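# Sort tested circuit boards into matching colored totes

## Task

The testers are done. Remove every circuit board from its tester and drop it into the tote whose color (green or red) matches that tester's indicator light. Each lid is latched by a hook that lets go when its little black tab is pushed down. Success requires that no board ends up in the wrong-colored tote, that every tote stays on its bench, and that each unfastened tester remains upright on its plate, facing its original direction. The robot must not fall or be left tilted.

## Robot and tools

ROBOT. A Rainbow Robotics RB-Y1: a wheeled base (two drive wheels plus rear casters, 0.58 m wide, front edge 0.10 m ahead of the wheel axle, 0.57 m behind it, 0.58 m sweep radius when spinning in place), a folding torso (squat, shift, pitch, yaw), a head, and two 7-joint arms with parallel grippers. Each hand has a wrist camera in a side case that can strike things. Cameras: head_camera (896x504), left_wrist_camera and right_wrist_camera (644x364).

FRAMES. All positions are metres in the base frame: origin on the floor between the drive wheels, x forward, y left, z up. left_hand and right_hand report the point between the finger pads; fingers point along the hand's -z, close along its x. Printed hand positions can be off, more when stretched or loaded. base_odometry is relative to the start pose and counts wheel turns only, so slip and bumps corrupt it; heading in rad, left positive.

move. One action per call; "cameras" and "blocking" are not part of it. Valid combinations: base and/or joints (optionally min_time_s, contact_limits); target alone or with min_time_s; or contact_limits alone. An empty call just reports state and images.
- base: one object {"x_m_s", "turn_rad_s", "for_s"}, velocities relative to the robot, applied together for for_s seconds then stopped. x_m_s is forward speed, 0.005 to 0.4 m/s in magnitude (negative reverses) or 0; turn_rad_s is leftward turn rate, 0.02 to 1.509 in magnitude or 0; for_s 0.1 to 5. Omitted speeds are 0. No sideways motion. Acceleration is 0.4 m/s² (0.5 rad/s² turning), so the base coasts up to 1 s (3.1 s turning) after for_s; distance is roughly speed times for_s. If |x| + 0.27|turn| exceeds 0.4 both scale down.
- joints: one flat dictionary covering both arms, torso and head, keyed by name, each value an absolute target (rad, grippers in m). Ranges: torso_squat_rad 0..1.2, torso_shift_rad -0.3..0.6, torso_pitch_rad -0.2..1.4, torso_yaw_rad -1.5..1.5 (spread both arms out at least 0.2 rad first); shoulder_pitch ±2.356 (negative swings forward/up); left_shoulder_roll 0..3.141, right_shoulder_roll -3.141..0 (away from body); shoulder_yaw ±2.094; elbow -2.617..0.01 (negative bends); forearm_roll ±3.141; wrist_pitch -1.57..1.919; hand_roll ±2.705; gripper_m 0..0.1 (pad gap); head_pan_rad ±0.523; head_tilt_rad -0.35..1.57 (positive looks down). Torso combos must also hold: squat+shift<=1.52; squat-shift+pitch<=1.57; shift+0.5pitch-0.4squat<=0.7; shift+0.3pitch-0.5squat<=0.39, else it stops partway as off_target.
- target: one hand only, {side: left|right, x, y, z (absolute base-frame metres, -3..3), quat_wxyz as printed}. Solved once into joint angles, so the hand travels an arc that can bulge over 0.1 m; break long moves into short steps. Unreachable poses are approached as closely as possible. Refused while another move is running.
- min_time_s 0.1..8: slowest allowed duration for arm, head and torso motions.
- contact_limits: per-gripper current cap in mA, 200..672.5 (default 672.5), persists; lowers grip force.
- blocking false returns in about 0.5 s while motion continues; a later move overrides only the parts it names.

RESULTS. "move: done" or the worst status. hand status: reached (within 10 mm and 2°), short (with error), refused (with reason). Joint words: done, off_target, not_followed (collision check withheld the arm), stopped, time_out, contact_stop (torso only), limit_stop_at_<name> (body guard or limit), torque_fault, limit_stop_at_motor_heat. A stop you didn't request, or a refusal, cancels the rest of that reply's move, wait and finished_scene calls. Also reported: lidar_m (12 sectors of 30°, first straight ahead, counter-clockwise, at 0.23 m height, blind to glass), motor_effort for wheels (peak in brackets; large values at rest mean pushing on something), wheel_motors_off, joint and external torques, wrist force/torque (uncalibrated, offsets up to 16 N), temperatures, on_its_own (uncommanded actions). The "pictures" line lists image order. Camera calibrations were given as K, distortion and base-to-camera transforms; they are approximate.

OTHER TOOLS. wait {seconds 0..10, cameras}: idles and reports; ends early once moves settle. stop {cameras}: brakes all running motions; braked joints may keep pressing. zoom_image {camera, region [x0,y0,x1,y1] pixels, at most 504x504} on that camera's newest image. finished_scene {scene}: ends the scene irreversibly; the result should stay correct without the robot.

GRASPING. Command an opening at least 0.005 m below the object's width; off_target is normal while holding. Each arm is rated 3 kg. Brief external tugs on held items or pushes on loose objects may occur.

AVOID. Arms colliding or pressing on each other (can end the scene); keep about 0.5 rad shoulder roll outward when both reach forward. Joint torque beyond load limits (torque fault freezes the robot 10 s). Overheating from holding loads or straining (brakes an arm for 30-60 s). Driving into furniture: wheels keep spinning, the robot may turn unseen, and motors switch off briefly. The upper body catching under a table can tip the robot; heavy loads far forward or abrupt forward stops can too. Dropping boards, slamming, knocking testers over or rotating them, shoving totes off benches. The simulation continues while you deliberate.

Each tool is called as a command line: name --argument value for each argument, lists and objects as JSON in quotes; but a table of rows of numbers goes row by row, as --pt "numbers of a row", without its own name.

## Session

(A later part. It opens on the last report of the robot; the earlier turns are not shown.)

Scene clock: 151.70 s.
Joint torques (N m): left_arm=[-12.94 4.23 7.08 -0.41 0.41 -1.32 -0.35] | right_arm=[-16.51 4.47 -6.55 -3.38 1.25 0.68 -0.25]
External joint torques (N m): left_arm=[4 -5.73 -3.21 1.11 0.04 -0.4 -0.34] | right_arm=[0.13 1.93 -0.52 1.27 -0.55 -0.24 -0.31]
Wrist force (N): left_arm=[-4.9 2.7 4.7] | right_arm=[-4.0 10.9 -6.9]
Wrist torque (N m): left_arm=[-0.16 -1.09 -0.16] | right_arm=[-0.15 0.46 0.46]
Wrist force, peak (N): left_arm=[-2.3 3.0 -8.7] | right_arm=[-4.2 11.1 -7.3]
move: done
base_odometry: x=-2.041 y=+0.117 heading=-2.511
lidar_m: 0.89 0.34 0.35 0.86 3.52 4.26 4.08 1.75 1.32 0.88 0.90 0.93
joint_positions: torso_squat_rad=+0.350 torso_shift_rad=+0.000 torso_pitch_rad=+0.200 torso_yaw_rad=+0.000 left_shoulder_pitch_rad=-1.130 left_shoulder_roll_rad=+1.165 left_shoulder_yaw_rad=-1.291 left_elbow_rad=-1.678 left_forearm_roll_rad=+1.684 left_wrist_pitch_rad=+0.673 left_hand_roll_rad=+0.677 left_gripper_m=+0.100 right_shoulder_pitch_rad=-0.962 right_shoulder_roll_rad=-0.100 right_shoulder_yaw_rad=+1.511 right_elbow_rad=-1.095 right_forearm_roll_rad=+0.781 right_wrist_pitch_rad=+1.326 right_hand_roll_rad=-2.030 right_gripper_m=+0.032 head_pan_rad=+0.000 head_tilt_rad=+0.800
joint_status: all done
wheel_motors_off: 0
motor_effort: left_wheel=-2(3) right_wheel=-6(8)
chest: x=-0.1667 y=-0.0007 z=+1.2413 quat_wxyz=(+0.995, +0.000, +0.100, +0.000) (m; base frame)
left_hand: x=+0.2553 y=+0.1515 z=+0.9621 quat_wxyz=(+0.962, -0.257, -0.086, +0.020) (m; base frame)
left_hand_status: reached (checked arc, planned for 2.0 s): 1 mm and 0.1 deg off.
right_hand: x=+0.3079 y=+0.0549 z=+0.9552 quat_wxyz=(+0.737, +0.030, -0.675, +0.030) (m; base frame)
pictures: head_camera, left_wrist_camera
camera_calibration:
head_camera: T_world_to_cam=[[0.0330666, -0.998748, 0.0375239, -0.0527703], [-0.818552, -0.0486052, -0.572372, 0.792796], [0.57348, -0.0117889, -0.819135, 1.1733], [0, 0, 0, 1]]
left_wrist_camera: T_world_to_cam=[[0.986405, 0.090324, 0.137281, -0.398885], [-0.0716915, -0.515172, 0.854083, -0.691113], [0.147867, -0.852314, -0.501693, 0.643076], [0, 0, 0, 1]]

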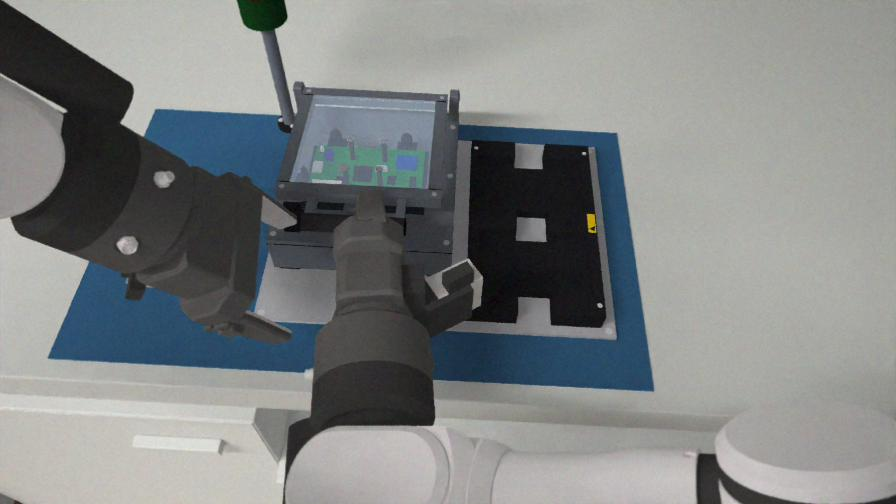

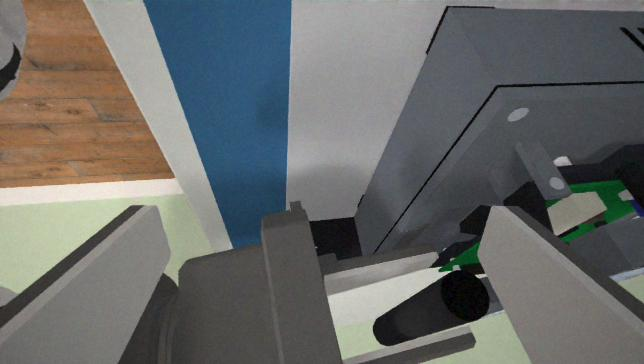

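move --target '{"side":"right","x":0.308,"y":0.055,"z":0.985,"quat_wxyz":[0.737,0.03,-0.675,0.03]}' --min_time_s 2 --cameras '[]'

move --target '{"side":"left","x":0.235,"y":0.175,"z":1.0,"quat_wxyz":[0.962,-0.257,-0.085,0.02]}' --min_time_s 2 --cameras '["head_camera"]'

move --target '{"side":"left","x":0.22,"y":0.215,"z":1.04,"quat_wxyz":[0.962,-0.257,-0.085,0.02]}' --min_time_s 2 --cameras '["head_camera"]'

Scene clock: 166.43 s.
Wrist force, peak (N): left_arm=[-5.2 2.8 6.0] | right_arm=[-10.3 14.6 -9.2]
move: done
joint_status: all done
wheel_motors_off: 0
motor_effort: left_wheel=+0(3) right_wheel=-5(9)
right_hand_status: reached (checked arc, planned for 2.0 s): 1 mm and 0.1 deg off.
pictures: none

Scene clock: 168.77 s.
Wrist force, peak (N): left_arm=[-2.9 3.1 -8.8] | right_arm=[-9.7 14.1 -5.8]
move: done
joint_status: all done
wheel_motors_off: 0
motor_effort: left_wheel=-1(2) right_wheel=-7(8)
left_hand_status: reached (checked arc, planned for 2.0 s): 0 mm and 0.0 deg off.
pictures: head_camera
camera_calibration:
head_camera: T_world_to_cam=[[0.0330777, -0.998749, 0.0375135, -0.0527585], [-0.818603, -0.0486073, -0.572299, 0.792731], [0.573406, -0.0117784, -0.819187, 1.17332], [0, 0, 0, 1]]

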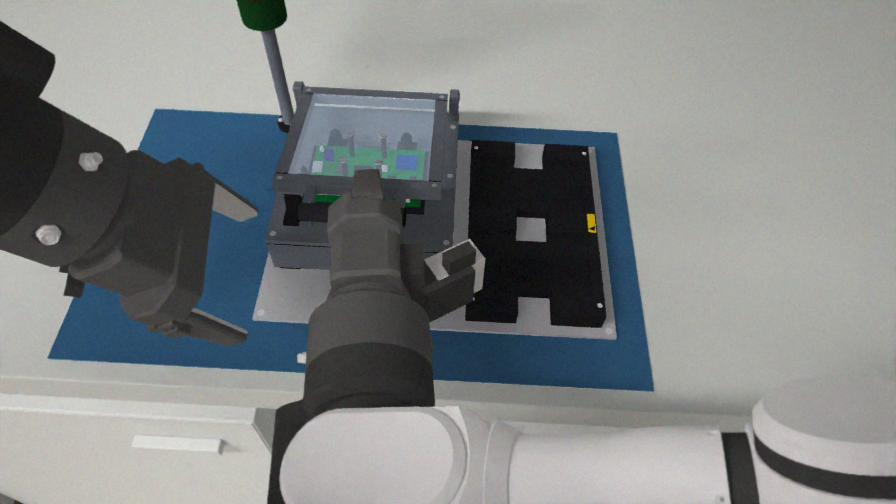

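Scene clock: 171.10 s.
Joint torques (N m): left_arm=[-11.91 11.68 11.62 -0.73 0.74 -0.47 -0.22] | right_arm=[-18.65 -0.72 -9.07 -4.23 2.09 1.71 0.46]
External joint torques (N m): left_arm=[1.96 0.57 1.31 -0.58 0.29 0.37 -0.2] | right_arm=[-1.73 -2.56 -2.17 0.9 0.17 0.99 0.41]
Wrist force (N): left_arm=[-2.5 3.3 -8.8] | right_arm=[-9.0 13.4 -6.4]
Wrist torque (N m): left_arm=[-0.25 -0.49 -0.16] | right_arm=[-0.17 0.52 0.35]
Wrist force, peak (N): left_arm=[-2.7 2.8 -9.3] | right_arm=[-9.3 13.1 -6.7]
move: done
base_odometry: x=-2.041 y=+0.117 heading=-2.511
lidar_m: 0.90 0.34 0.35 0.87 3.53 4.26 4.08 1.74 1.32 0.87 0.90 0.92
joint_positions: torso_squat_rad=+0.350 torso_shift_rad=+0.000 torso_pitch_rad=+0.200 torso_yaw_rad=+0.000 left_shoulder_pitch_rad=-1.123 left_shoulder_roll_rad=+1.511 left_shoulder_yaw_rad=-1.208 left_elbow_rad=-1.913 left_forearm_roll_rad=+1.899 left_wrist_pitch_rad=+0.745 left_hand_roll_rad=+0.552 left_gripper_m=+0.100 right_shoulder_pitch_rad=-0.985 right_shoulder_roll_rad=-0.162 right_shoulder_yaw_rad=+1.474 right_elbow_rad=-1.261 right_forearm_roll_rad=+0.745 right_wrist_pitch_rad=+1.374 right_hand_roll_rad=-1.926 right_gripper_m=+0.032 head_pan_rad=+0.000 head_tilt_rad=+0.800
joint_status: all done
wheel_motors_off: 0
motor_effort: left_wheel=-2(2) right_wheel=-7(8)
chest: x=-0.1667 y=-0.0007 z=+1.2413 quat_wxyz=(+0.995, +0.000, +0.100, +0.000) (m; base frame)
left_hand: x=+0.2203 y=+0.2146 z=+1.0399 quat_wxyz=(+0.963, -0.256, -0.086, +0.020) (m; base frame)
left_hand_status: reached (checked arc, planned for 2.0 s): 1 mm and 0.1 deg off.
right_hand: x=+0.3075 y=+0.0555 z=+0.9847 quat_wxyz=(+0.737, +0.030, -0.675, +0.030) (m; base frame)
pictures: head_camera
camera_calibration:
head_camera: T_world_to_cam=[[0.0330772, -0.998749, 0.037513, -0.0527583], [-0.818611, -0.0486064, -0.572288, 0.792723], [0.573395, -0.0117789, -0.819194, 1.17332], [0, 0, 0, 1]]

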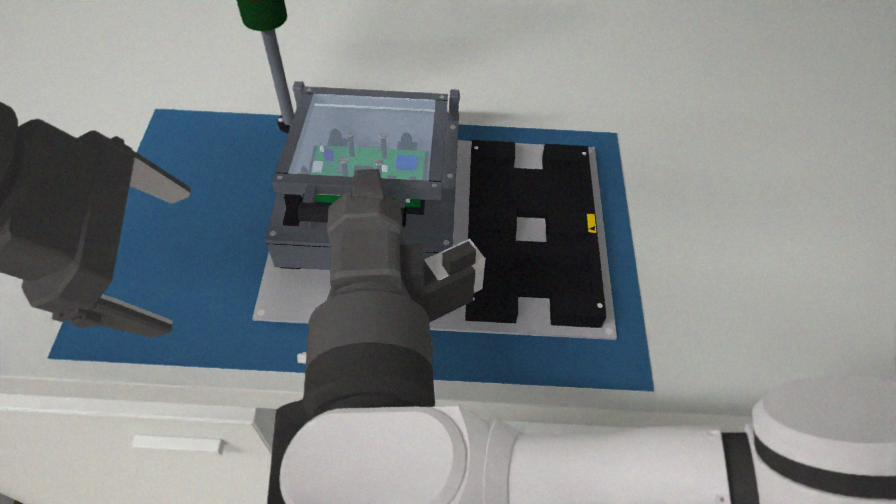

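move --target '{"side":"right","x":0.323,"y":0.055,"z":1.022,"quat_wxyz":[0.8,0.02,-0.6,0.02]}' --min_time_s 2 --cameras '["head_camera"]'

move --target '{"side":"right","x":0.344,"y":0.055,"z":1.06,"quat_wxyz":[0.865,0.015,-0.5,0.015]}' --min_time_s 2 --cameras '["head_camera"]'

move --target '{"side":"right","x":0.372,"y":0.055,"z":1.09,"quat_wxyz":[0.914,0.01,-0.405,0.01]}' --min_time_s 2 --cameras '["head_camera"]'

move --target '{"side":"right","x":0.4,"y":0.055,"z":1.107,"quat_wxyz":[0.95,0.01,-0.312,0.01]}' --min_time_s 2 --cameras '["head_camera","right_wrist_camera"]'

Scene clock: 182.73 s.
Wrist force, peak (N): left_arm=[-2.6 3.3 -9.2] | right_arm=[-9.3 14.3 -7.4]
move: done
joint_status: all done
wheel_motors_off: 0
motor_effort: left_wheel=-2(2) right_wheel=-6(8)
right_hand_status: reached (checked arc, planned for 2.0 s): 1 mm and 0.1 deg off.
pictures: head_camera
camera_calibration:
head_camera: T_world_to_cam=[[0.0329954, -0.998752, 0.0374983, -0.0527831], [-0.818671, -0.0485298, -0.572208, 0.792664], [0.573314, -0.0118186, -0.819251, 1.17334], [0, 0, 0, 1]]

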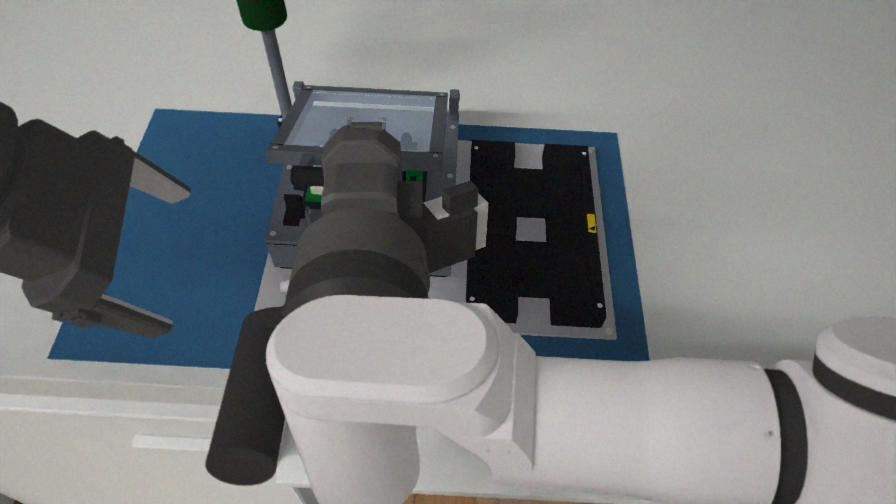

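Scene clock: 185.07 s.
Wrist force, peak (N): left_arm=[-2.5 3.0 -9.2] | right_arm=[-7.3 17.7 9.4]
move: done
joint_status: all done
wheel_motors_off: 0
motor_effort: left_wheel=+0(2) right_wheel=-7(8)
right_hand_status: reached (checked arc, planned for 2.0 s): 1 mm and 0.1 deg off.
pictures: head_camera
camera_calibration:
head_camera: T_world_to_cam=[[0.0330181, -0.998752, 0.0374755, -0.0527611], [-0.818699, -0.0485348, -0.572168, 0.792632], [0.573273, -0.0117892, -0.81928, 1.17335], [0, 0, 0, 1]]

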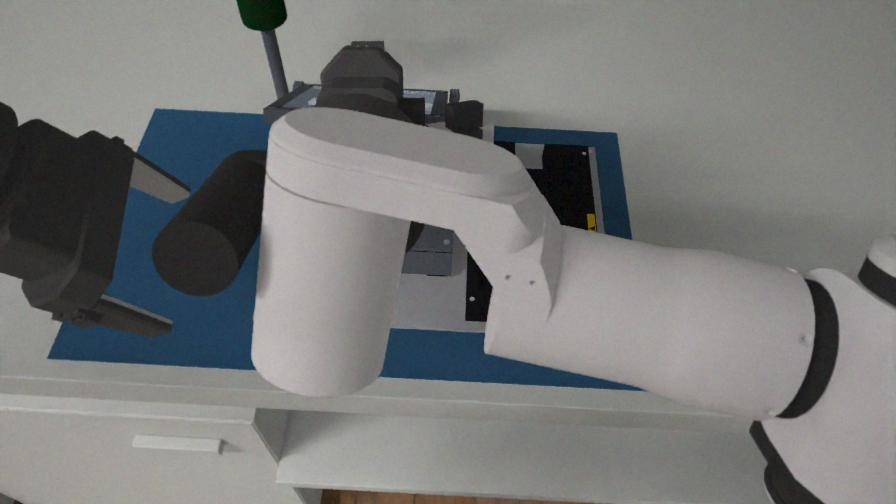

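Scene clock: 187.40 s.
Wrist force, peak (N): left_arm=[-2.6 3.3 -9.0] | right_arm=[-8.5 15.2 -12.0]
move: done
joint_status: all done
wheel_motors_off: 0
motor_effort: left_wheel=+0(2) right_wheel=-6(9)
right_hand_status: reached (checked arc, planned for 2.0 s): 1 mm and 0.1 deg off.
pictures: head_camera
camera_calibration:
head_camera: T_world_to_cam=[[0.0330065, -0.998752, 0.0374782, -0.052766], [-0.818691, -0.048527, -0.57218, 0.792637], [0.573284, -0.0117975, -0.819272, 1.17335], [0, 0, 0, 1]]

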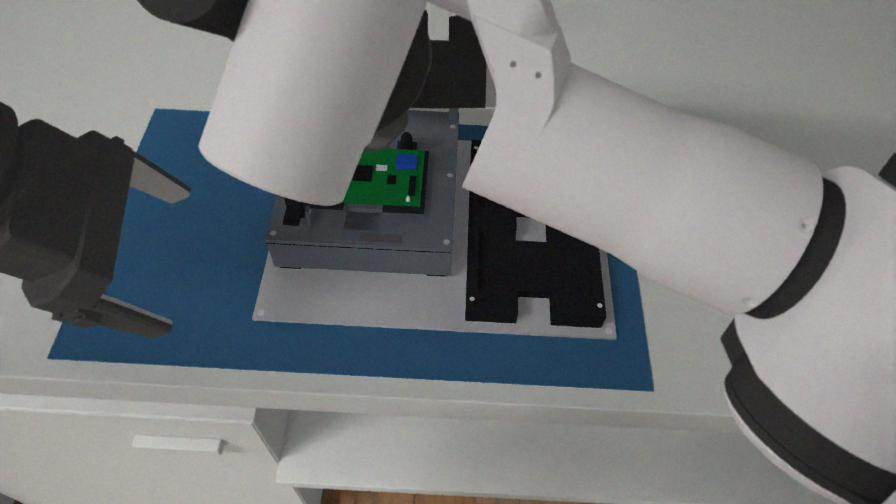

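Scene clock: 189.73 s.
Joint torques (N m): left_arm=[-12.55 10.41 10.79 -0.36 0.69 -0.63 -0.3] | right_arm=[-26.13 -3.26 -8.16 -5.14 1.07 -1.85 0.31]
External joint torques (N m): left_arm=[1.33 -0.7 0.48 -0.21 0.24 0.21 -0.29] | right_arm=[-1.23 2.51 -1.57 0.73 -0.12 -1.12 0.27]
Wrist force (N): left_arm=[-2.6 3.1 -8.7] | right_arm=[-4.9 9.3 -11.2]
Wrist torque (N m): left_arm=[-0.22 -0.52 -0.18] | right_arm=[-0.06 0.61 0.46]
Wrist force, peak (N): left_arm=[-2.9 4.1 -9.0] | right_arm=[2.9 31.4 33.2]
move: done
base_odometry: x=-2.041 y=+0.117 heading=-2.511
lidar_m: 0.89 0.35 0.35 0.86 3.53 4.26 4.07 1.75 1.31 0.89 0.90 0.93
joint_positions: torso_squat_rad=+0.350 torso_shift_rad=+0.000 torso_pitch_rad=+0.200 torso_yaw_rad=+0.000 left_shoulder_pitch_rad=-1.123 left_shoulder_roll_rad=+1.511 left_shoulder_yaw_rad=-1.208 left_elbow_rad=-1.913 left_forearm_roll_rad=+1.899 left_wrist_pitch_rad=+0.745 left_hand_roll_rad=+0.552 left_gripper_m=+0.100 right_shoulder_pitch_rad=-1.492 right_shoulder_roll_rad=-0.155 right_shoulder_yaw_rad=+0.717 right_elbow_rad=-1.022 right_forearm_roll_rad=-0.461 right_wrist_pitch_rad=+1.449 right_hand_roll_rad=-0.954 right_gripper_m=+0.032 head_pan_rad=+0.000 head_tilt_rad=+0.800
joint_status: all done
wheel_motors_off: 0
motor_effort: left_wheel=+2(6) right_wheel=-7(9)
chest: x=-0.1666 y=-0.0008 z=+1.2413 quat_wxyz=(+0.995, +0.000, +0.100, +0.000) (m; base frame)
left_hand: x=+0.2203 y=+0.2146 z=+1.0399 quat_wxyz=(+0.963, -0.256, -0.086, +0.020) (m; base frame)
right_hand: x=+0.3998 y=+0.0544 z=+1.1067 quat_wxyz=(+0.950, +0.010, -0.312, +0.010) (m; base frame)
right_hand_status: reached (checked arc, planned for 2.0 s): 1 mm and 0.1 deg off.
pictures: head_camera, right_wrist_camera
camera_calibration:
head_camera: T_world_to_cam=[[0.0329875, -0.998755, 0.0374142, -0.0527342], [-0.818673, -0.0484751, -0.572211, 0.792659], [0.573312, -0.0117542, -0.819253, 1.17334], [0, 0, 0, 1]]
right_wrist_camera: T_world_to_cam=[[-0.794776, 0.0083649, -0.606845, 0.991362], [-0.277269, 0.88445, 0.375327, -0.319469], [0.539864, 0.46656, -0.70062, 0.605857], [0, 0, 0, 1]]

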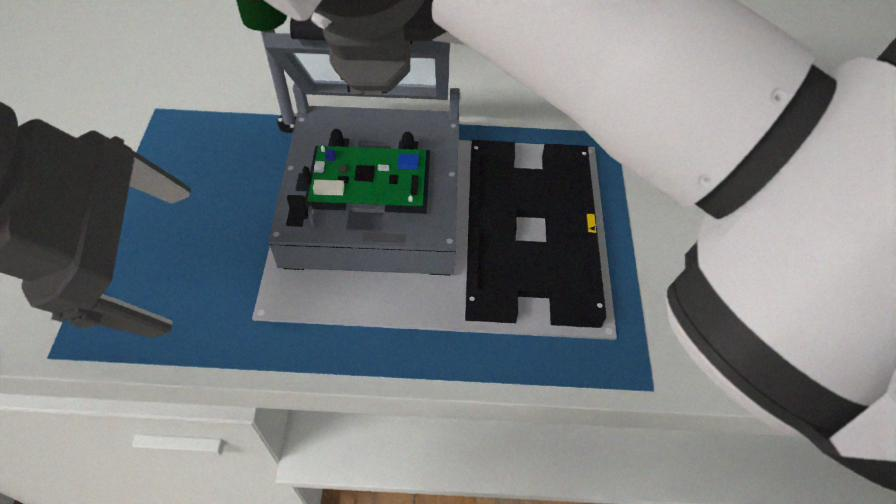

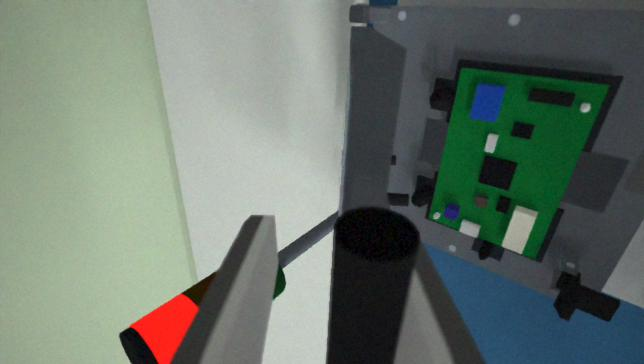

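move --joints '{"left_gripper_m":0.0}' --cameras '[]'

move --target '{"side":"left","x":0.25,"y":0.16,"z":1.075,"quat_wxyz":[0.74,0,-0.672,0]}' --min_time_s 3 --cameras '["head_camera"]'

move --target '{"side":"left","x":0.35,"y":0.138,"z":1.075,"quat_wxyz":[0.74,0,-0.672,0]}' --min_time_s 2 --cameras '["head_camera","left_wrist_camera"]'

Scene clock: 197.80 s.
Wrist force, peak (N): left_arm=[-2.4 3.2 -9.1] | right_arm=[-5.8 9.3 -12.6]
move: done
joint_status: all done
wheel_motors_off: 0
motor_effort: left_wheel=+2(3) right_wheel=-7(9)
pictures: none

Scene clock: 201.13 s.
Wrist force, peak (N): left_arm=[-4.0 -0.4 -9.3] | right_arm=[-5.9 9.6 -14.7]
move: done
joint_status: all done
wheel_motors_off: 0
motor_effort: left_wheel=+2(3) right_wheel=-7(9)
left_hand_status: reached (checked arc, planned for 3.0 s): 0 mm and 0.0 deg off.
pictures: head_camera
camera_calibration:
head_camera: T_world_to_cam=[[0.0329838, -0.998756, 0.0374089, -0.0527302], [-0.818673, -0.0484691, -0.572211, 0.79266], [0.573313, -0.011752, -0.819253, 1.17334], [0, 0, 0, 1]]

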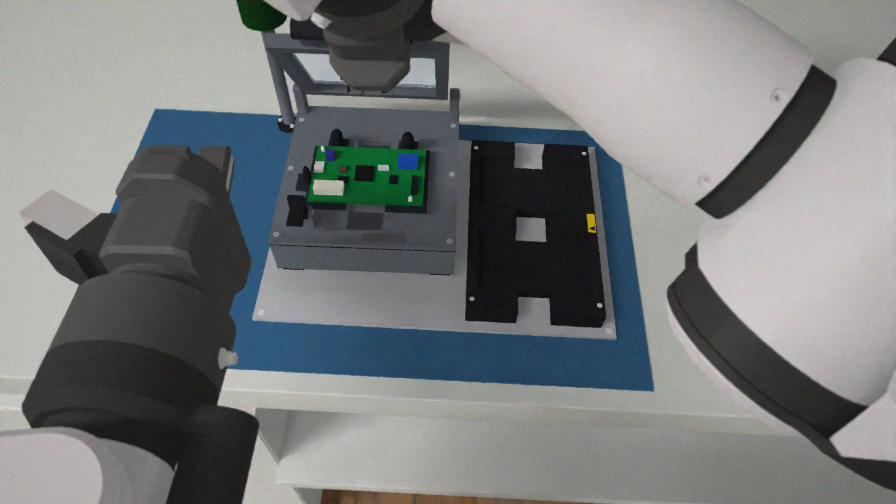

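Scene clock: 203.47 s.
Joint torques (N m): left_arm=[-15.12 4.06 10.09 -4.31 -1.27 -0.02 0.39] | right_arm=[-25.9 -4.41 -7.94 -5.31 1.12 -1.67 0.36]
External joint torques (N m): left_arm=[-0.03 -1.78 1.17 1.46 0.55 -0.23 0.45] | right_arm=[-0.99 1.36 -1.35 0.56 -0.07 -0.93 0.33]
Wrist force (N): left_arm=[-7.9 -0.1 -4.0] | right_arm=[-4.9 9.4 -10.1]
Wrist torque (N m): left_arm=[-0.01 -0.80 -0.18] | right_arm=[-0.10 0.63 0.44]
Wrist force, peak (N): left_arm=[-8.2 0.0 -4.3] | right_arm=[-5.7 10.1 -14.0]
move: done
base_odometry: x=-2.041 y=+0.117 heading=-2.511
lidar_m: 0.89 0.35 0.35 0.87 3.52 4.26 4.08 1.74 1.31 0.89 0.89 0.92
joint_positions: torso_squat_rad=+0.350 torso_shift_rad=+0.000 torso_pitch_rad=+0.200 torso_yaw_rad=+0.000 left_shoulder_pitch_rad=-0.781 left_shoulder_roll_rad=+0.791 left_shoulder_yaw_rad=-1.092 left_elbow_rad=-1.905 left_forearm_roll_rad=-0.662 left_wrist_pitch_rad=+1.219 left_hand_roll_rad=+1.675 left_gripper_m=+0.000 right_shoulder_pitch_rad=-1.492 right_shoulder_roll_rad=-0.155 right_shoulder_yaw_rad=+0.717 right_elbow_rad=-1.022 right_forearm_roll_rad=-0.461 right_wrist_pitch_rad=+1.449 right_hand_roll_rad=-0.954 right_gripper_m=+0.032 head_pan_rad=+0.000 head_tilt_rad=+0.800
joint_status: all done
wheel_motors_off: 0
motor_effort: left_wheel=+2(3) right_wheel=-7(8)
chest: x=-0.1666 y=-0.0008 z=+1.2413 quat_wxyz=(+0.995, +0.001, +0.100, +0.000) (m; base frame)
left_hand: x=+0.3492 y=+0.1383 z=+1.0752 quat_wxyz=(+0.741, +0.000, -0.672, +0.000) (m; base frame)
left_hand_status: reached (checked arc, planned for 2.0 s): 1 mm and 0.1 deg off.
right_hand: x=+0.3998 y=+0.0546 z=+1.1068 quat_wxyz=(+0.950, +0.010, -0.312, +0.010) (m; base frame)
pictures: head_camera, left_wrist_camera
camera_calibration:
head_camera: T_world_to_cam=[[0.0329839, -0.998756, 0.0374089, -0.0527301], [-0.818673, -0.0484691, -0.572211, 0.79266], [0.573312, -0.0117519, -0.819253, 1.17334], [0, 0, 0, 1]]
left_wrist_camera: T_world_to_cam=[[0.109262, 0.0148081, 0.993903, -1.11023], [-0.484379, -0.872347, 0.0662457, 0.252831], [0.868009, -0.488663, -0.0881413, -0.071743], [0, 0, 0, 1]]

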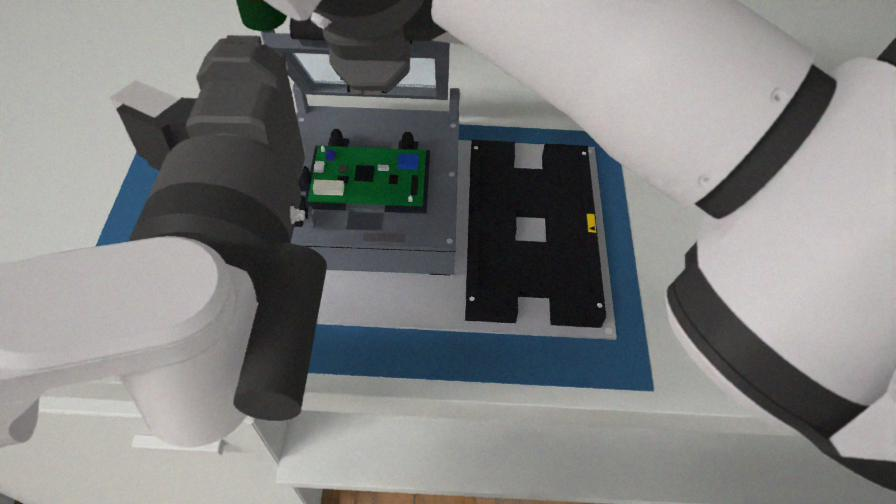

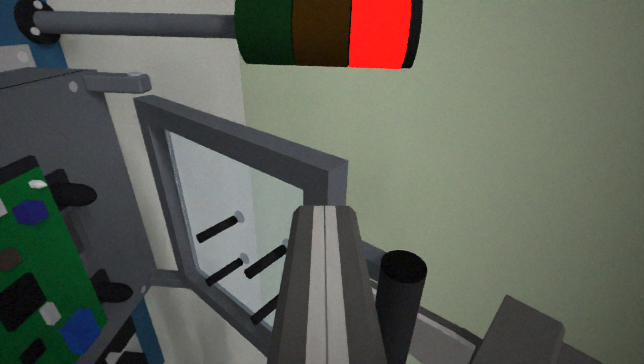

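move --target '{"side":"left","x":0.385,"y":0.132,"z":1.075,"quat_wxyz":[0.74,0,-0.672,0]}' --min_time_s 2 --cameras '["head_camera","left_wrist_camera"]'

move --joints '{"right_gripper_m":0.07}' --cameras '["head_camera"]'

move --target '{"side":"left","x":0.413,"y":0.132,"z":1.085,"quat_wxyz":[0.74,0,-0.672,0]}' --min_time_s 2 --cameras '["head_camera","left_wrist_camera"]'

Scene clock: 212.27 s.
Wrist force, peak (N): left_arm=[12.5 18.9 42.5] | right_arm=[15.7 8.6 -24.8]
move: done
joint_status: all done
wheel_motors_off: 0
motor_effort: left_wheel=+7(8) right_wheel=-6(9)
left_hand_status: reached (checked arc, planned for 2.0 s): 3 mm and 0.3 deg off.
pictures: head_camera, left_wrist_camera
camera_calibration:
head_camera: T_world_to_cam=[[0.033337, -0.998739, 0.0375492, -0.0526763], [-0.817914, -0.048854, -0.573263, 0.793491], [0.574374, -0.0116012, -0.818511, 1.17308], [0, 0, 0, 1]]
left_wrist_camera: T_world_to_cam=[[0.105374, 0.0144591, 0.994327, -1.1144], [-0.481963, -0.873867, 0.0637837, 0.267754], [0.869832, -0.48595, -0.0851145, -0.108683], [0, 0, 0, 1]]

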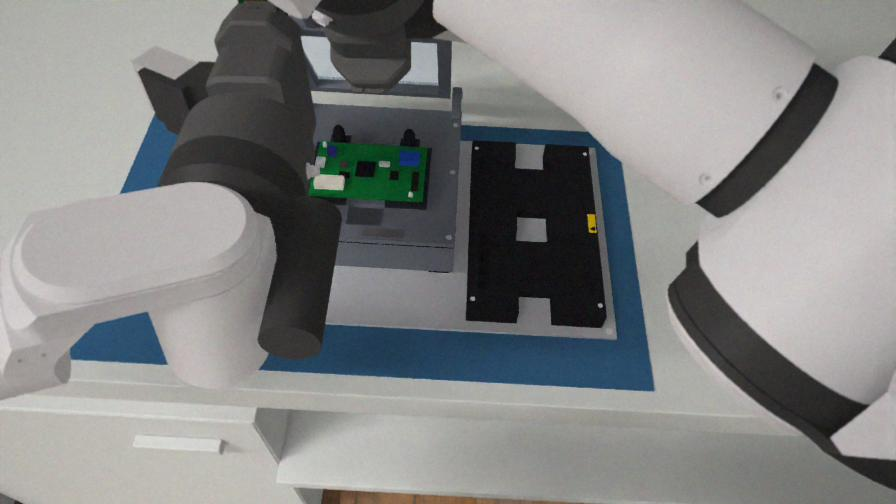

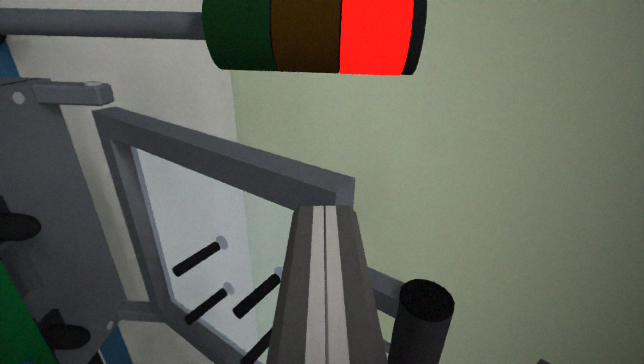

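Scene clock: 213.20 s.
Wrist force, peak (N): left_arm=[8.7 18.9 25.7] | right_arm=[6.4 7.6 -15.9]
move: done
joint_status: all done
wheel_motors_off: 0
motor_effort: left_wheel=+8(8) right_wheel=-6(8)
pictures: head_camera
camera_calibration:
head_camera: T_world_to_cam=[[0.0333342, -0.998739, 0.0375493, -0.0526774], [-0.817924, -0.0488515, -0.573249, 0.793485], [0.57436, -0.0116037, -0.81852, 1.17308], [0, 0, 0, 1]]

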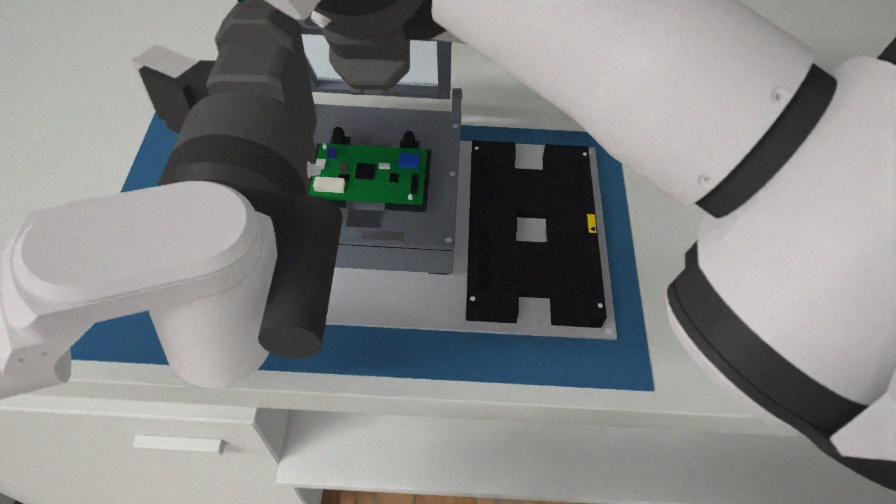

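Scene clock: 215.53 s.
Joint torques (N m): left_arm=[-32.57 7.45 21.32 -4.09 -5.26 -0.11 -0.11] | right_arm=[-20.15 5.21 -5.13 -7.45 -3.44 0.83 0.28]
External joint torques (N m): left_arm=[-14.54 1.21 11.84 0.95 -3.57 -0.34 -0.05] | right_arm=[4.78 11.01 1.46 -1.6 -4.63 1.57 0.24]
Wrist force (N): left_arm=[-28.7 3.5 17.2] | right_arm=[19.2 3.8 -22.4]
Wrist torque (N m): left_arm=[-0.08 -0.27 -0.31] | right_arm=[-0.28 0.82 -0.03]
Wrist force, peak (N): left_arm=[-21.1 -6.3 30.7] | right_arm=[23.3 14.2 -30.9]
move: done
base_odometry: x=-2.041 y=+0.117 heading=-2.511
lidar_m: 0.89 0.34 0.36 0.86 3.53 4.26 4.08 1.75 1.31 0.87 0.90 0.93
joint_positions: torso_squat_rad=+0.350 torso_shift_rad=+0.000 torso_pitch_rad=+0.200 torso_yaw_rad=+0.000 left_shoulder_pitch_rad=-0.913 left_shoulder_roll_rad=+0.717 left_shoulder_yaw_rad=-1.056 left_elbow_rad=-1.653 left_forearm_roll_rad=-0.575 left_wrist_pitch_rad=+1.071 left_hand_roll_rad=+1.689 left_gripper_m=+0.000 right_shoulder_pitch_rad=-1.494 right_shoulder_roll_rad=-0.158 right_shoulder_yaw_rad=+0.717 right_elbow_rad=-1.021 right_forearm_roll_rad=-0.460 right_wrist_pitch_rad=+1.448 right_hand_roll_rad=-0.954 right_gripper_m=+0.070 head_pan_rad=+0.000 head_tilt_rad=+0.800
joint_status: all done
wheel_motors_off: 0
motor_effort: left_wheel=+5(8) right_wheel=-5(8)
chest: x=-0.1664 y=-0.0007 z=+1.2413 quat_wxyz=(+0.995, +0.000, +0.100, +0.000) (m; base frame)
left_hand: x=+0.4122 y=+0.1319 z=+1.0808 quat_wxyz=(+0.743, +0.000, -0.669, -0.001) (m; base frame)
left_hand_status: reached (checked arc, planned for 2.0 s): 4 mm and 0.5 deg off.
right_hand: x=+0.4011 y=+0.0535 z=+1.1078 quat_wxyz=(+0.949, +0.010, -0.314, +0.009) (m; base frame)
pictures: head_camera, left_wrist_camera
camera_calibration:
head_camera: T_world_to_cam=[[0.0330184, -0.998751, 0.0374982, -0.0527696], [-0.818872, -0.0485444, -0.57192, 0.792415], [0.573026, -0.0118224, -0.819452, 1.17343], [0, 0, 0, 1]]
left_wrist_camera: T_world_to_cam=[[0.116213, 0.0140017, 0.993126, -1.12448], [-0.484477, -0.87208, 0.0689875, 0.274454], [0.867051, -0.489163, -0.0945638, -0.121675], [0, 0, 0, 1]]

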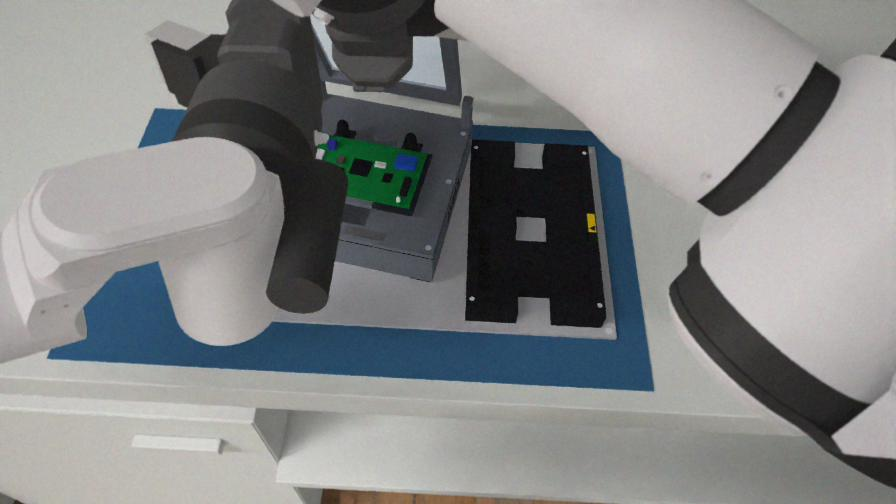

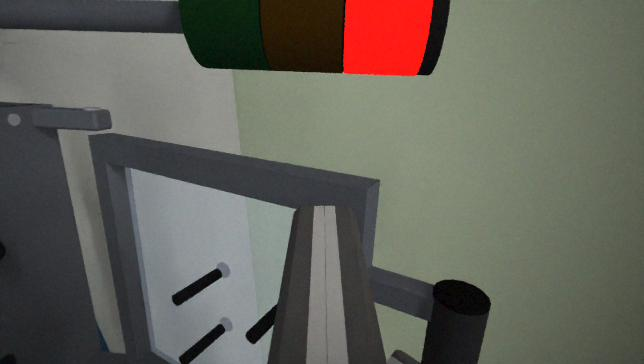

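move --target '{"side":"left","x":0.397,"y":0.132,"z":1.08,"quat_wxyz":[0.74,0,-0.672,0]}' --min_time_s 1.5 --cameras '["head_camera"]'

move --target '{"side":"right","x":0.392,"y":0.05,"z":1.13,"quat_wxyz":[0.95,0.01,-0.312,0.01]}' --min_time_s 2 --cameras '["head_camera","left_wrist_camera","right_wrist_camera"]'

Scene clock: 221.87 s.
Wrist force, peak (N): left_arm=[-29.3 3.5 17.3] | right_arm=[19.6 3.9 -22.2]
move: done
joint_status: all done
wheel_motors_off: 0
motor_effort: left_wheel=+4(5) right_wheel=-7(8)
left_hand_status: reached (checked arc, planned for 1.5 s): 0 mm and 0.0 deg off.
pictures: head_camera
camera_calibration:
head_camera: T_world_to_cam=[[0.0329805, -0.998753, 0.0374837, -0.0527786], [-0.818778, -0.048507, -0.572057, 0.79255], [0.573162, -0.0118241, -0.819357, 1.17338], [0, 0, 0, 1]]

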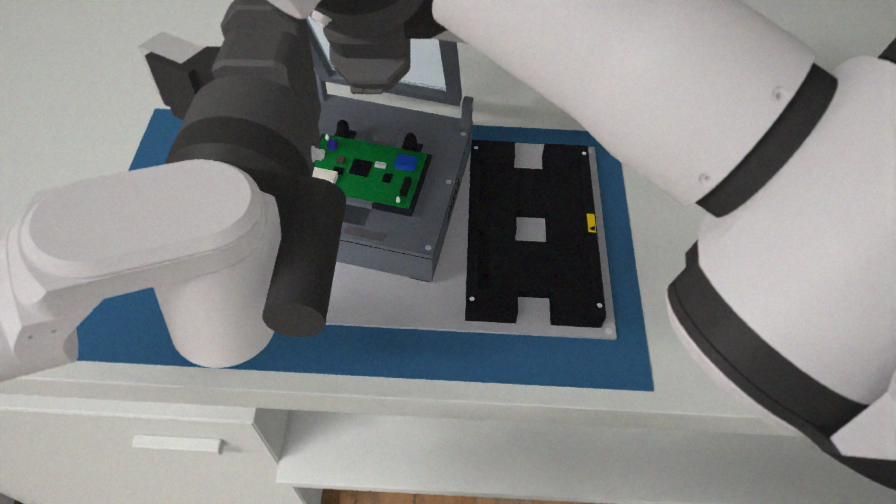

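Scene clock: 224.20 s.
Joint torques (N m): left_arm=[-15.34 7.28 8.02 -5.4 -1.52 0.62 0.07] | right_arm=[-24.2 -7 -8.03 -5.47 0.45 -0.51 -0.39]
External joint torques (N m): left_arm=[2.01 1.21 -1.38 -0.17 0.21 0.4 0.12] | right_arm=[0.54 -1.05 -1 0.18 -0.75 0.23 -0.42]
Wrist force (N): left_arm=[-8.3 0.3 -3.5] | right_arm=[-1.7 10.7 -11.5]
Wrist torque (N m): left_arm=[-0.02 -0.79 -0.16] | right_arm=[-0.07 0.61 0.48]
Wrist force, peak (N): left_arm=[-8.5 0.2 -3.7] | right_arm=[-0.6 10.2 -13.5]
move: done
base_odometry: x=-2.041 y=+0.117 heading=-2.511
lidar_m: 0.89 0.34 0.35 0.86 3.53 4.26 4.07 1.74 1.31 0.88 0.89 0.92
joint_positions: torso_squat_rad=+0.350 torso_shift_rad=+0.000 torso_pitch_rad=+0.200 torso_yaw_rad=+0.000 left_shoulder_pitch_rad=-0.882 left_shoulder_roll_rad=+0.732 left_shoulder_yaw_rad=-1.064 left_elbow_rad=-1.715 left_forearm_roll_rad=-0.602 left_wrist_pitch_rad=+1.112 left_hand_roll_rad=+1.689 left_gripper_m=+0.000 right_shoulder_pitch_rad=-1.504 right_shoulder_roll_rad=-0.189 right_shoulder_yaw_rad=+0.698 right_elbow_rad=-1.110 right_forearm_roll_rad=-0.482 right_wrist_pitch_rad=+1.531 right_hand_roll_rad=-0.960 right_gripper_m=+0.070 head_pan_rad=+0.000 head_tilt_rad=+0.800
joint_status: all done
wheel_motors_off: 0
motor_effort: left_wheel=+3(5) right_wheel=-5(8)
chest: x=-0.1665 y=-0.0007 z=+1.2413 quat_wxyz=(+0.995, +0.000, +0.100, +0.000) (m; base frame)
left_hand: x=+0.3971 y=+0.1318 z=+1.0804 quat_wxyz=(+0.740, +0.000, -0.672, +0.000) (m; base frame)
right_hand: x=+0.3919 y=+0.0502 z=+1.1299 quat_wxyz=(+0.950, +0.010, -0.312, +0.010) (m; base frame)
right_hand_status: reached (checked arc, planned for 2.0 s): 0 mm and 0.0 deg off.
pictures: head_camera, left_wrist_camera, right_wrist_camera
camera_calibration:
head_camera: T_world_to_cam=[[0.0329797, -0.998753, 0.0374846, -0.0527792], [-0.818765, -0.0485072, -0.572076, 0.792559], [0.573181, -0.0118241, -0.819344, 1.17338], [0, 0, 0, 1]]
left_wrist_camera: T_world_to_cam=[[0.107838, 0.0158269, 0.994042, -1.12019], [-0.484436, -0.8723, 0.0664423, 0.269834], [0.868155, -0.488715, -0.0864, -0.117948], [0, 0, 0, 1]]
right_wrist_camera: T_world_to_cam=[[-0.795437, 0.00743411, -0.605991, 0.998547], [-0.277381, 0.884575, 0.374949, -0.326089], [0.538832, 0.466339, -0.701562, 0.629811], [0, 0, 0, 1]]

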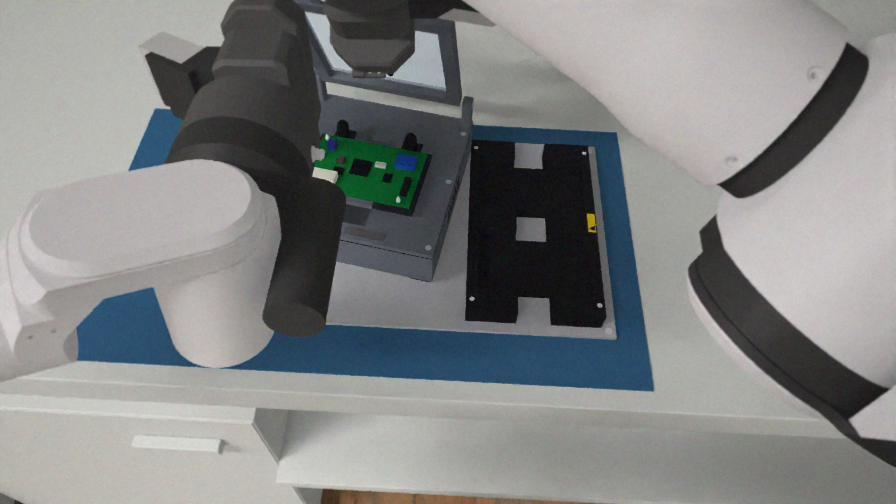

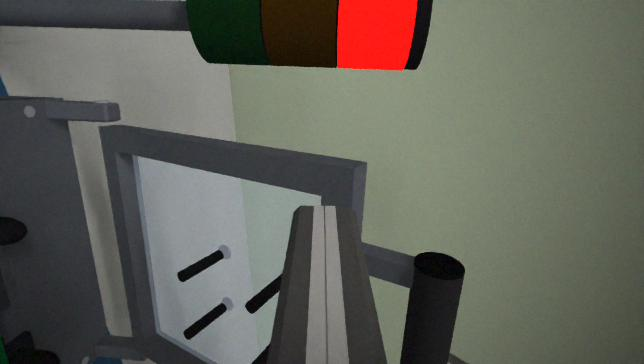

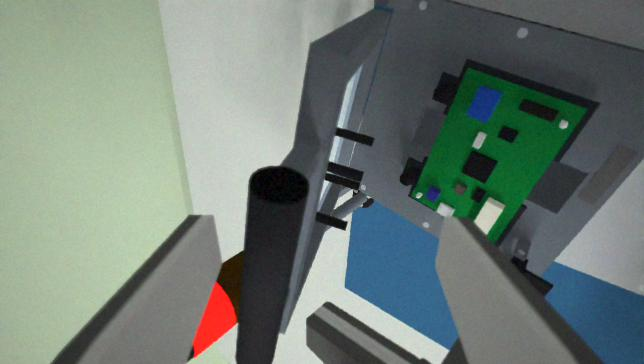

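move --target '{"side":"right","x":0.36,"y":0.045,"z":1.18,"quat_wxyz":[0.95,0.01,-0.312,0.01]}' --min_time_s 2 --cameras '["head_camera"]'

move --target '{"side":"left","x":0.44,"y":0.13,"z":1.09,"quat_wxyz":[0.74,0,-0.672,0]}' --min_time_s 4 --cameras '["head_camera","left_wrist_camera"]'

Scene clock: 235.40 s.
Wrist force, peak (N): left_arm=[-8.4 0.4 -3.8] | right_arm=[-1.5 11.1 -12.1]
move: done
joint_status: all done
wheel_motors_off: 0
motor_effort: left_wheel=+5(5) right_wheel=-5(8)
right_hand_status: reached (checked arc, planned for 2.0 s): 1 mm and 0.2 deg off.
pictures: head_camera
camera_calibration:
head_camera: T_world_to_cam=[[0.0329792, -0.998753, 0.0374846, -0.0527794], [-0.818765, -0.0485067, -0.572077, 0.79256], [0.573181, -0.0118244, -0.819343, 1.17338], [0, 0, 0, 1]]

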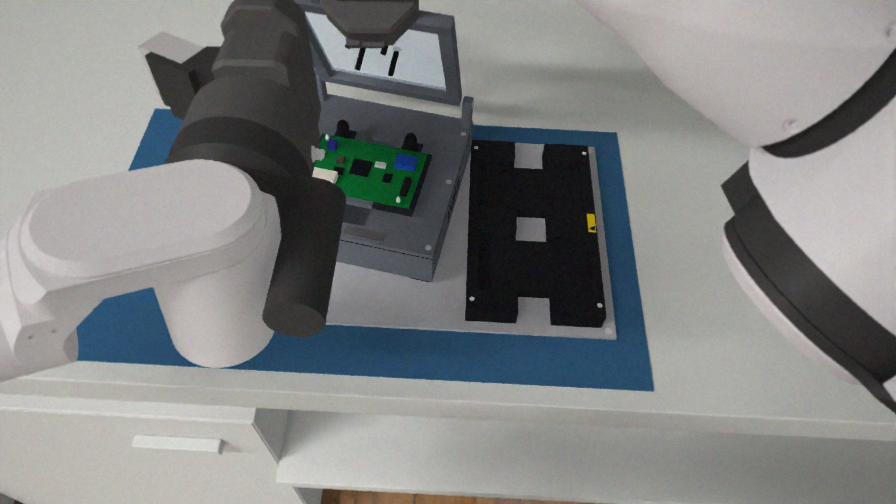

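Scene clock: 239.73 s.
Joint torques (N m): left_arm=[-21.05 4.11 11.35 -3.41 -1.34 -0.48 0.4] | right_arm=[-23.34 -6.84 -8.68 -4.67 0.59 -0.51 -0.33]
External joint torques (N m): left_arm=[-1.74 -2.39 1.81 1.32 0.28 -0.72 0.46] | right_arm=[0.53 -0.74 -0.87 0.22 -0.61 0.17 -0.36]
Wrist force (N): left_arm=[-10.3 2.1 -0.4] | right_arm=[-1.7 11.0 -12.0]
Wrist torque (N m): left_arm=[0.01 -0.78 -0.19] | right_arm=[-0.09 0.64 0.51]
Wrist force, peak (N): left_arm=[-11.3 1.2 -0.2] | right_arm=[-1.7 11.0 -12.2]
move: done
base_odometry: x=-2.041 y=+0.117 heading=-2.511
lidar_m: 0.89 0.34 0.36 0.86 3.52 4.26 4.08 1.75 1.31 0.89 0.90 0.93
joint_positions: torso_squat_rad=+0.350 torso_shift_rad=+0.000 torso_pitch_rad=+0.200 torso_yaw_rad=+0.000 left_shoulder_pitch_rad=-0.974 left_shoulder_roll_rad=+0.684 left_shoulder_yaw_rad=-1.041 left_elbow_rad=-1.536 left_forearm_roll_rad=-0.549 left_wrist_pitch_rad=+1.003 left_hand_roll_rad=+1.696 left_gripper_m=+0.000 right_shoulder_pitch_rad=-1.534 right_shoulder_roll_rad=-0.242 right_shoulder_yaw_rad=+0.658 right_elbow_rad=-1.316 right_forearm_roll_rad=-0.528 right_wrist_pitch_rad=+1.731 right_hand_roll_rad=-1.006 right_gripper_m=+0.070 head_pan_rad=+0.000 head_tilt_rad=+0.800
joint_status: all done
wheel_motors_off: 0
motor_effort: left_wheel=+4(6) right_wheel=-6(8)
chest: x=-0.1666 y=-0.0007 z=+1.2413 quat_wxyz=(+0.995, +0.000, +0.100, +0.000) (m; base frame)
left_hand: x=+0.4397 y=+0.1303 z=+1.0897 quat_wxyz=(+0.740, +0.000, -0.672, +0.000) (m; base frame)
left_hand_status: reached (checked arc, planned for 4.0 s): 1 mm and 0.1 deg off.
right_hand: x=+0.3606 y=+0.0452 z=+1.1796 quat_wxyz=(+0.950, +0.009, -0.311, +0.010) (m; base frame)
pictures: head_camera, left_wrist_camera
camera_calibration:
head_camera: T_world_to_cam=[[0.0329848, -0.998753, 0.0374881, -0.0527787], [-0.818658, -0.0485155, -0.572228, 0.792664], [0.573333, -0.0118151, -0.819237, 1.17335], [0, 0, 0, 1]]
left_wrist_camera: T_world_to_cam=[[0.108881, 0.014718, 0.993946, -1.13426], [-0.483976, -0.872594, 0.0659378, 0.288973], [0.868281, -0.488225, -0.0878859, -0.153387], [0, 0, 0, 1]]

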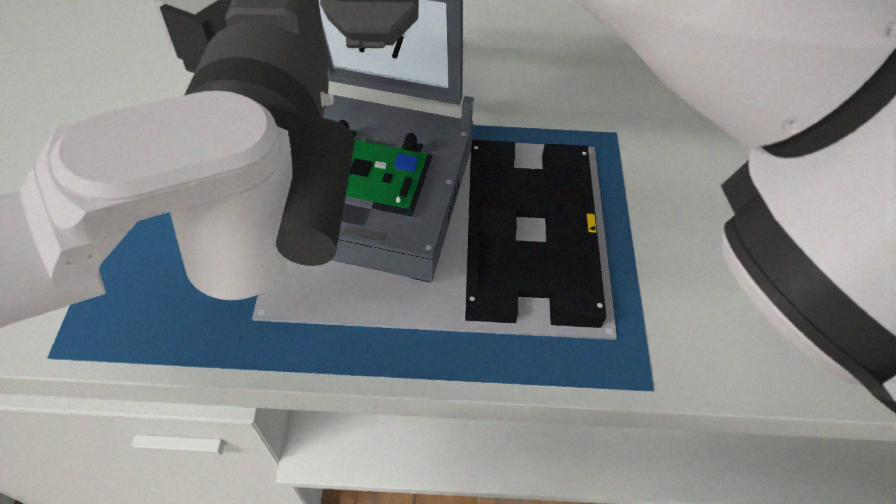

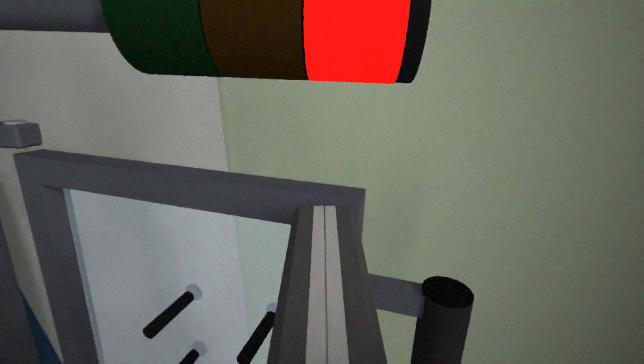

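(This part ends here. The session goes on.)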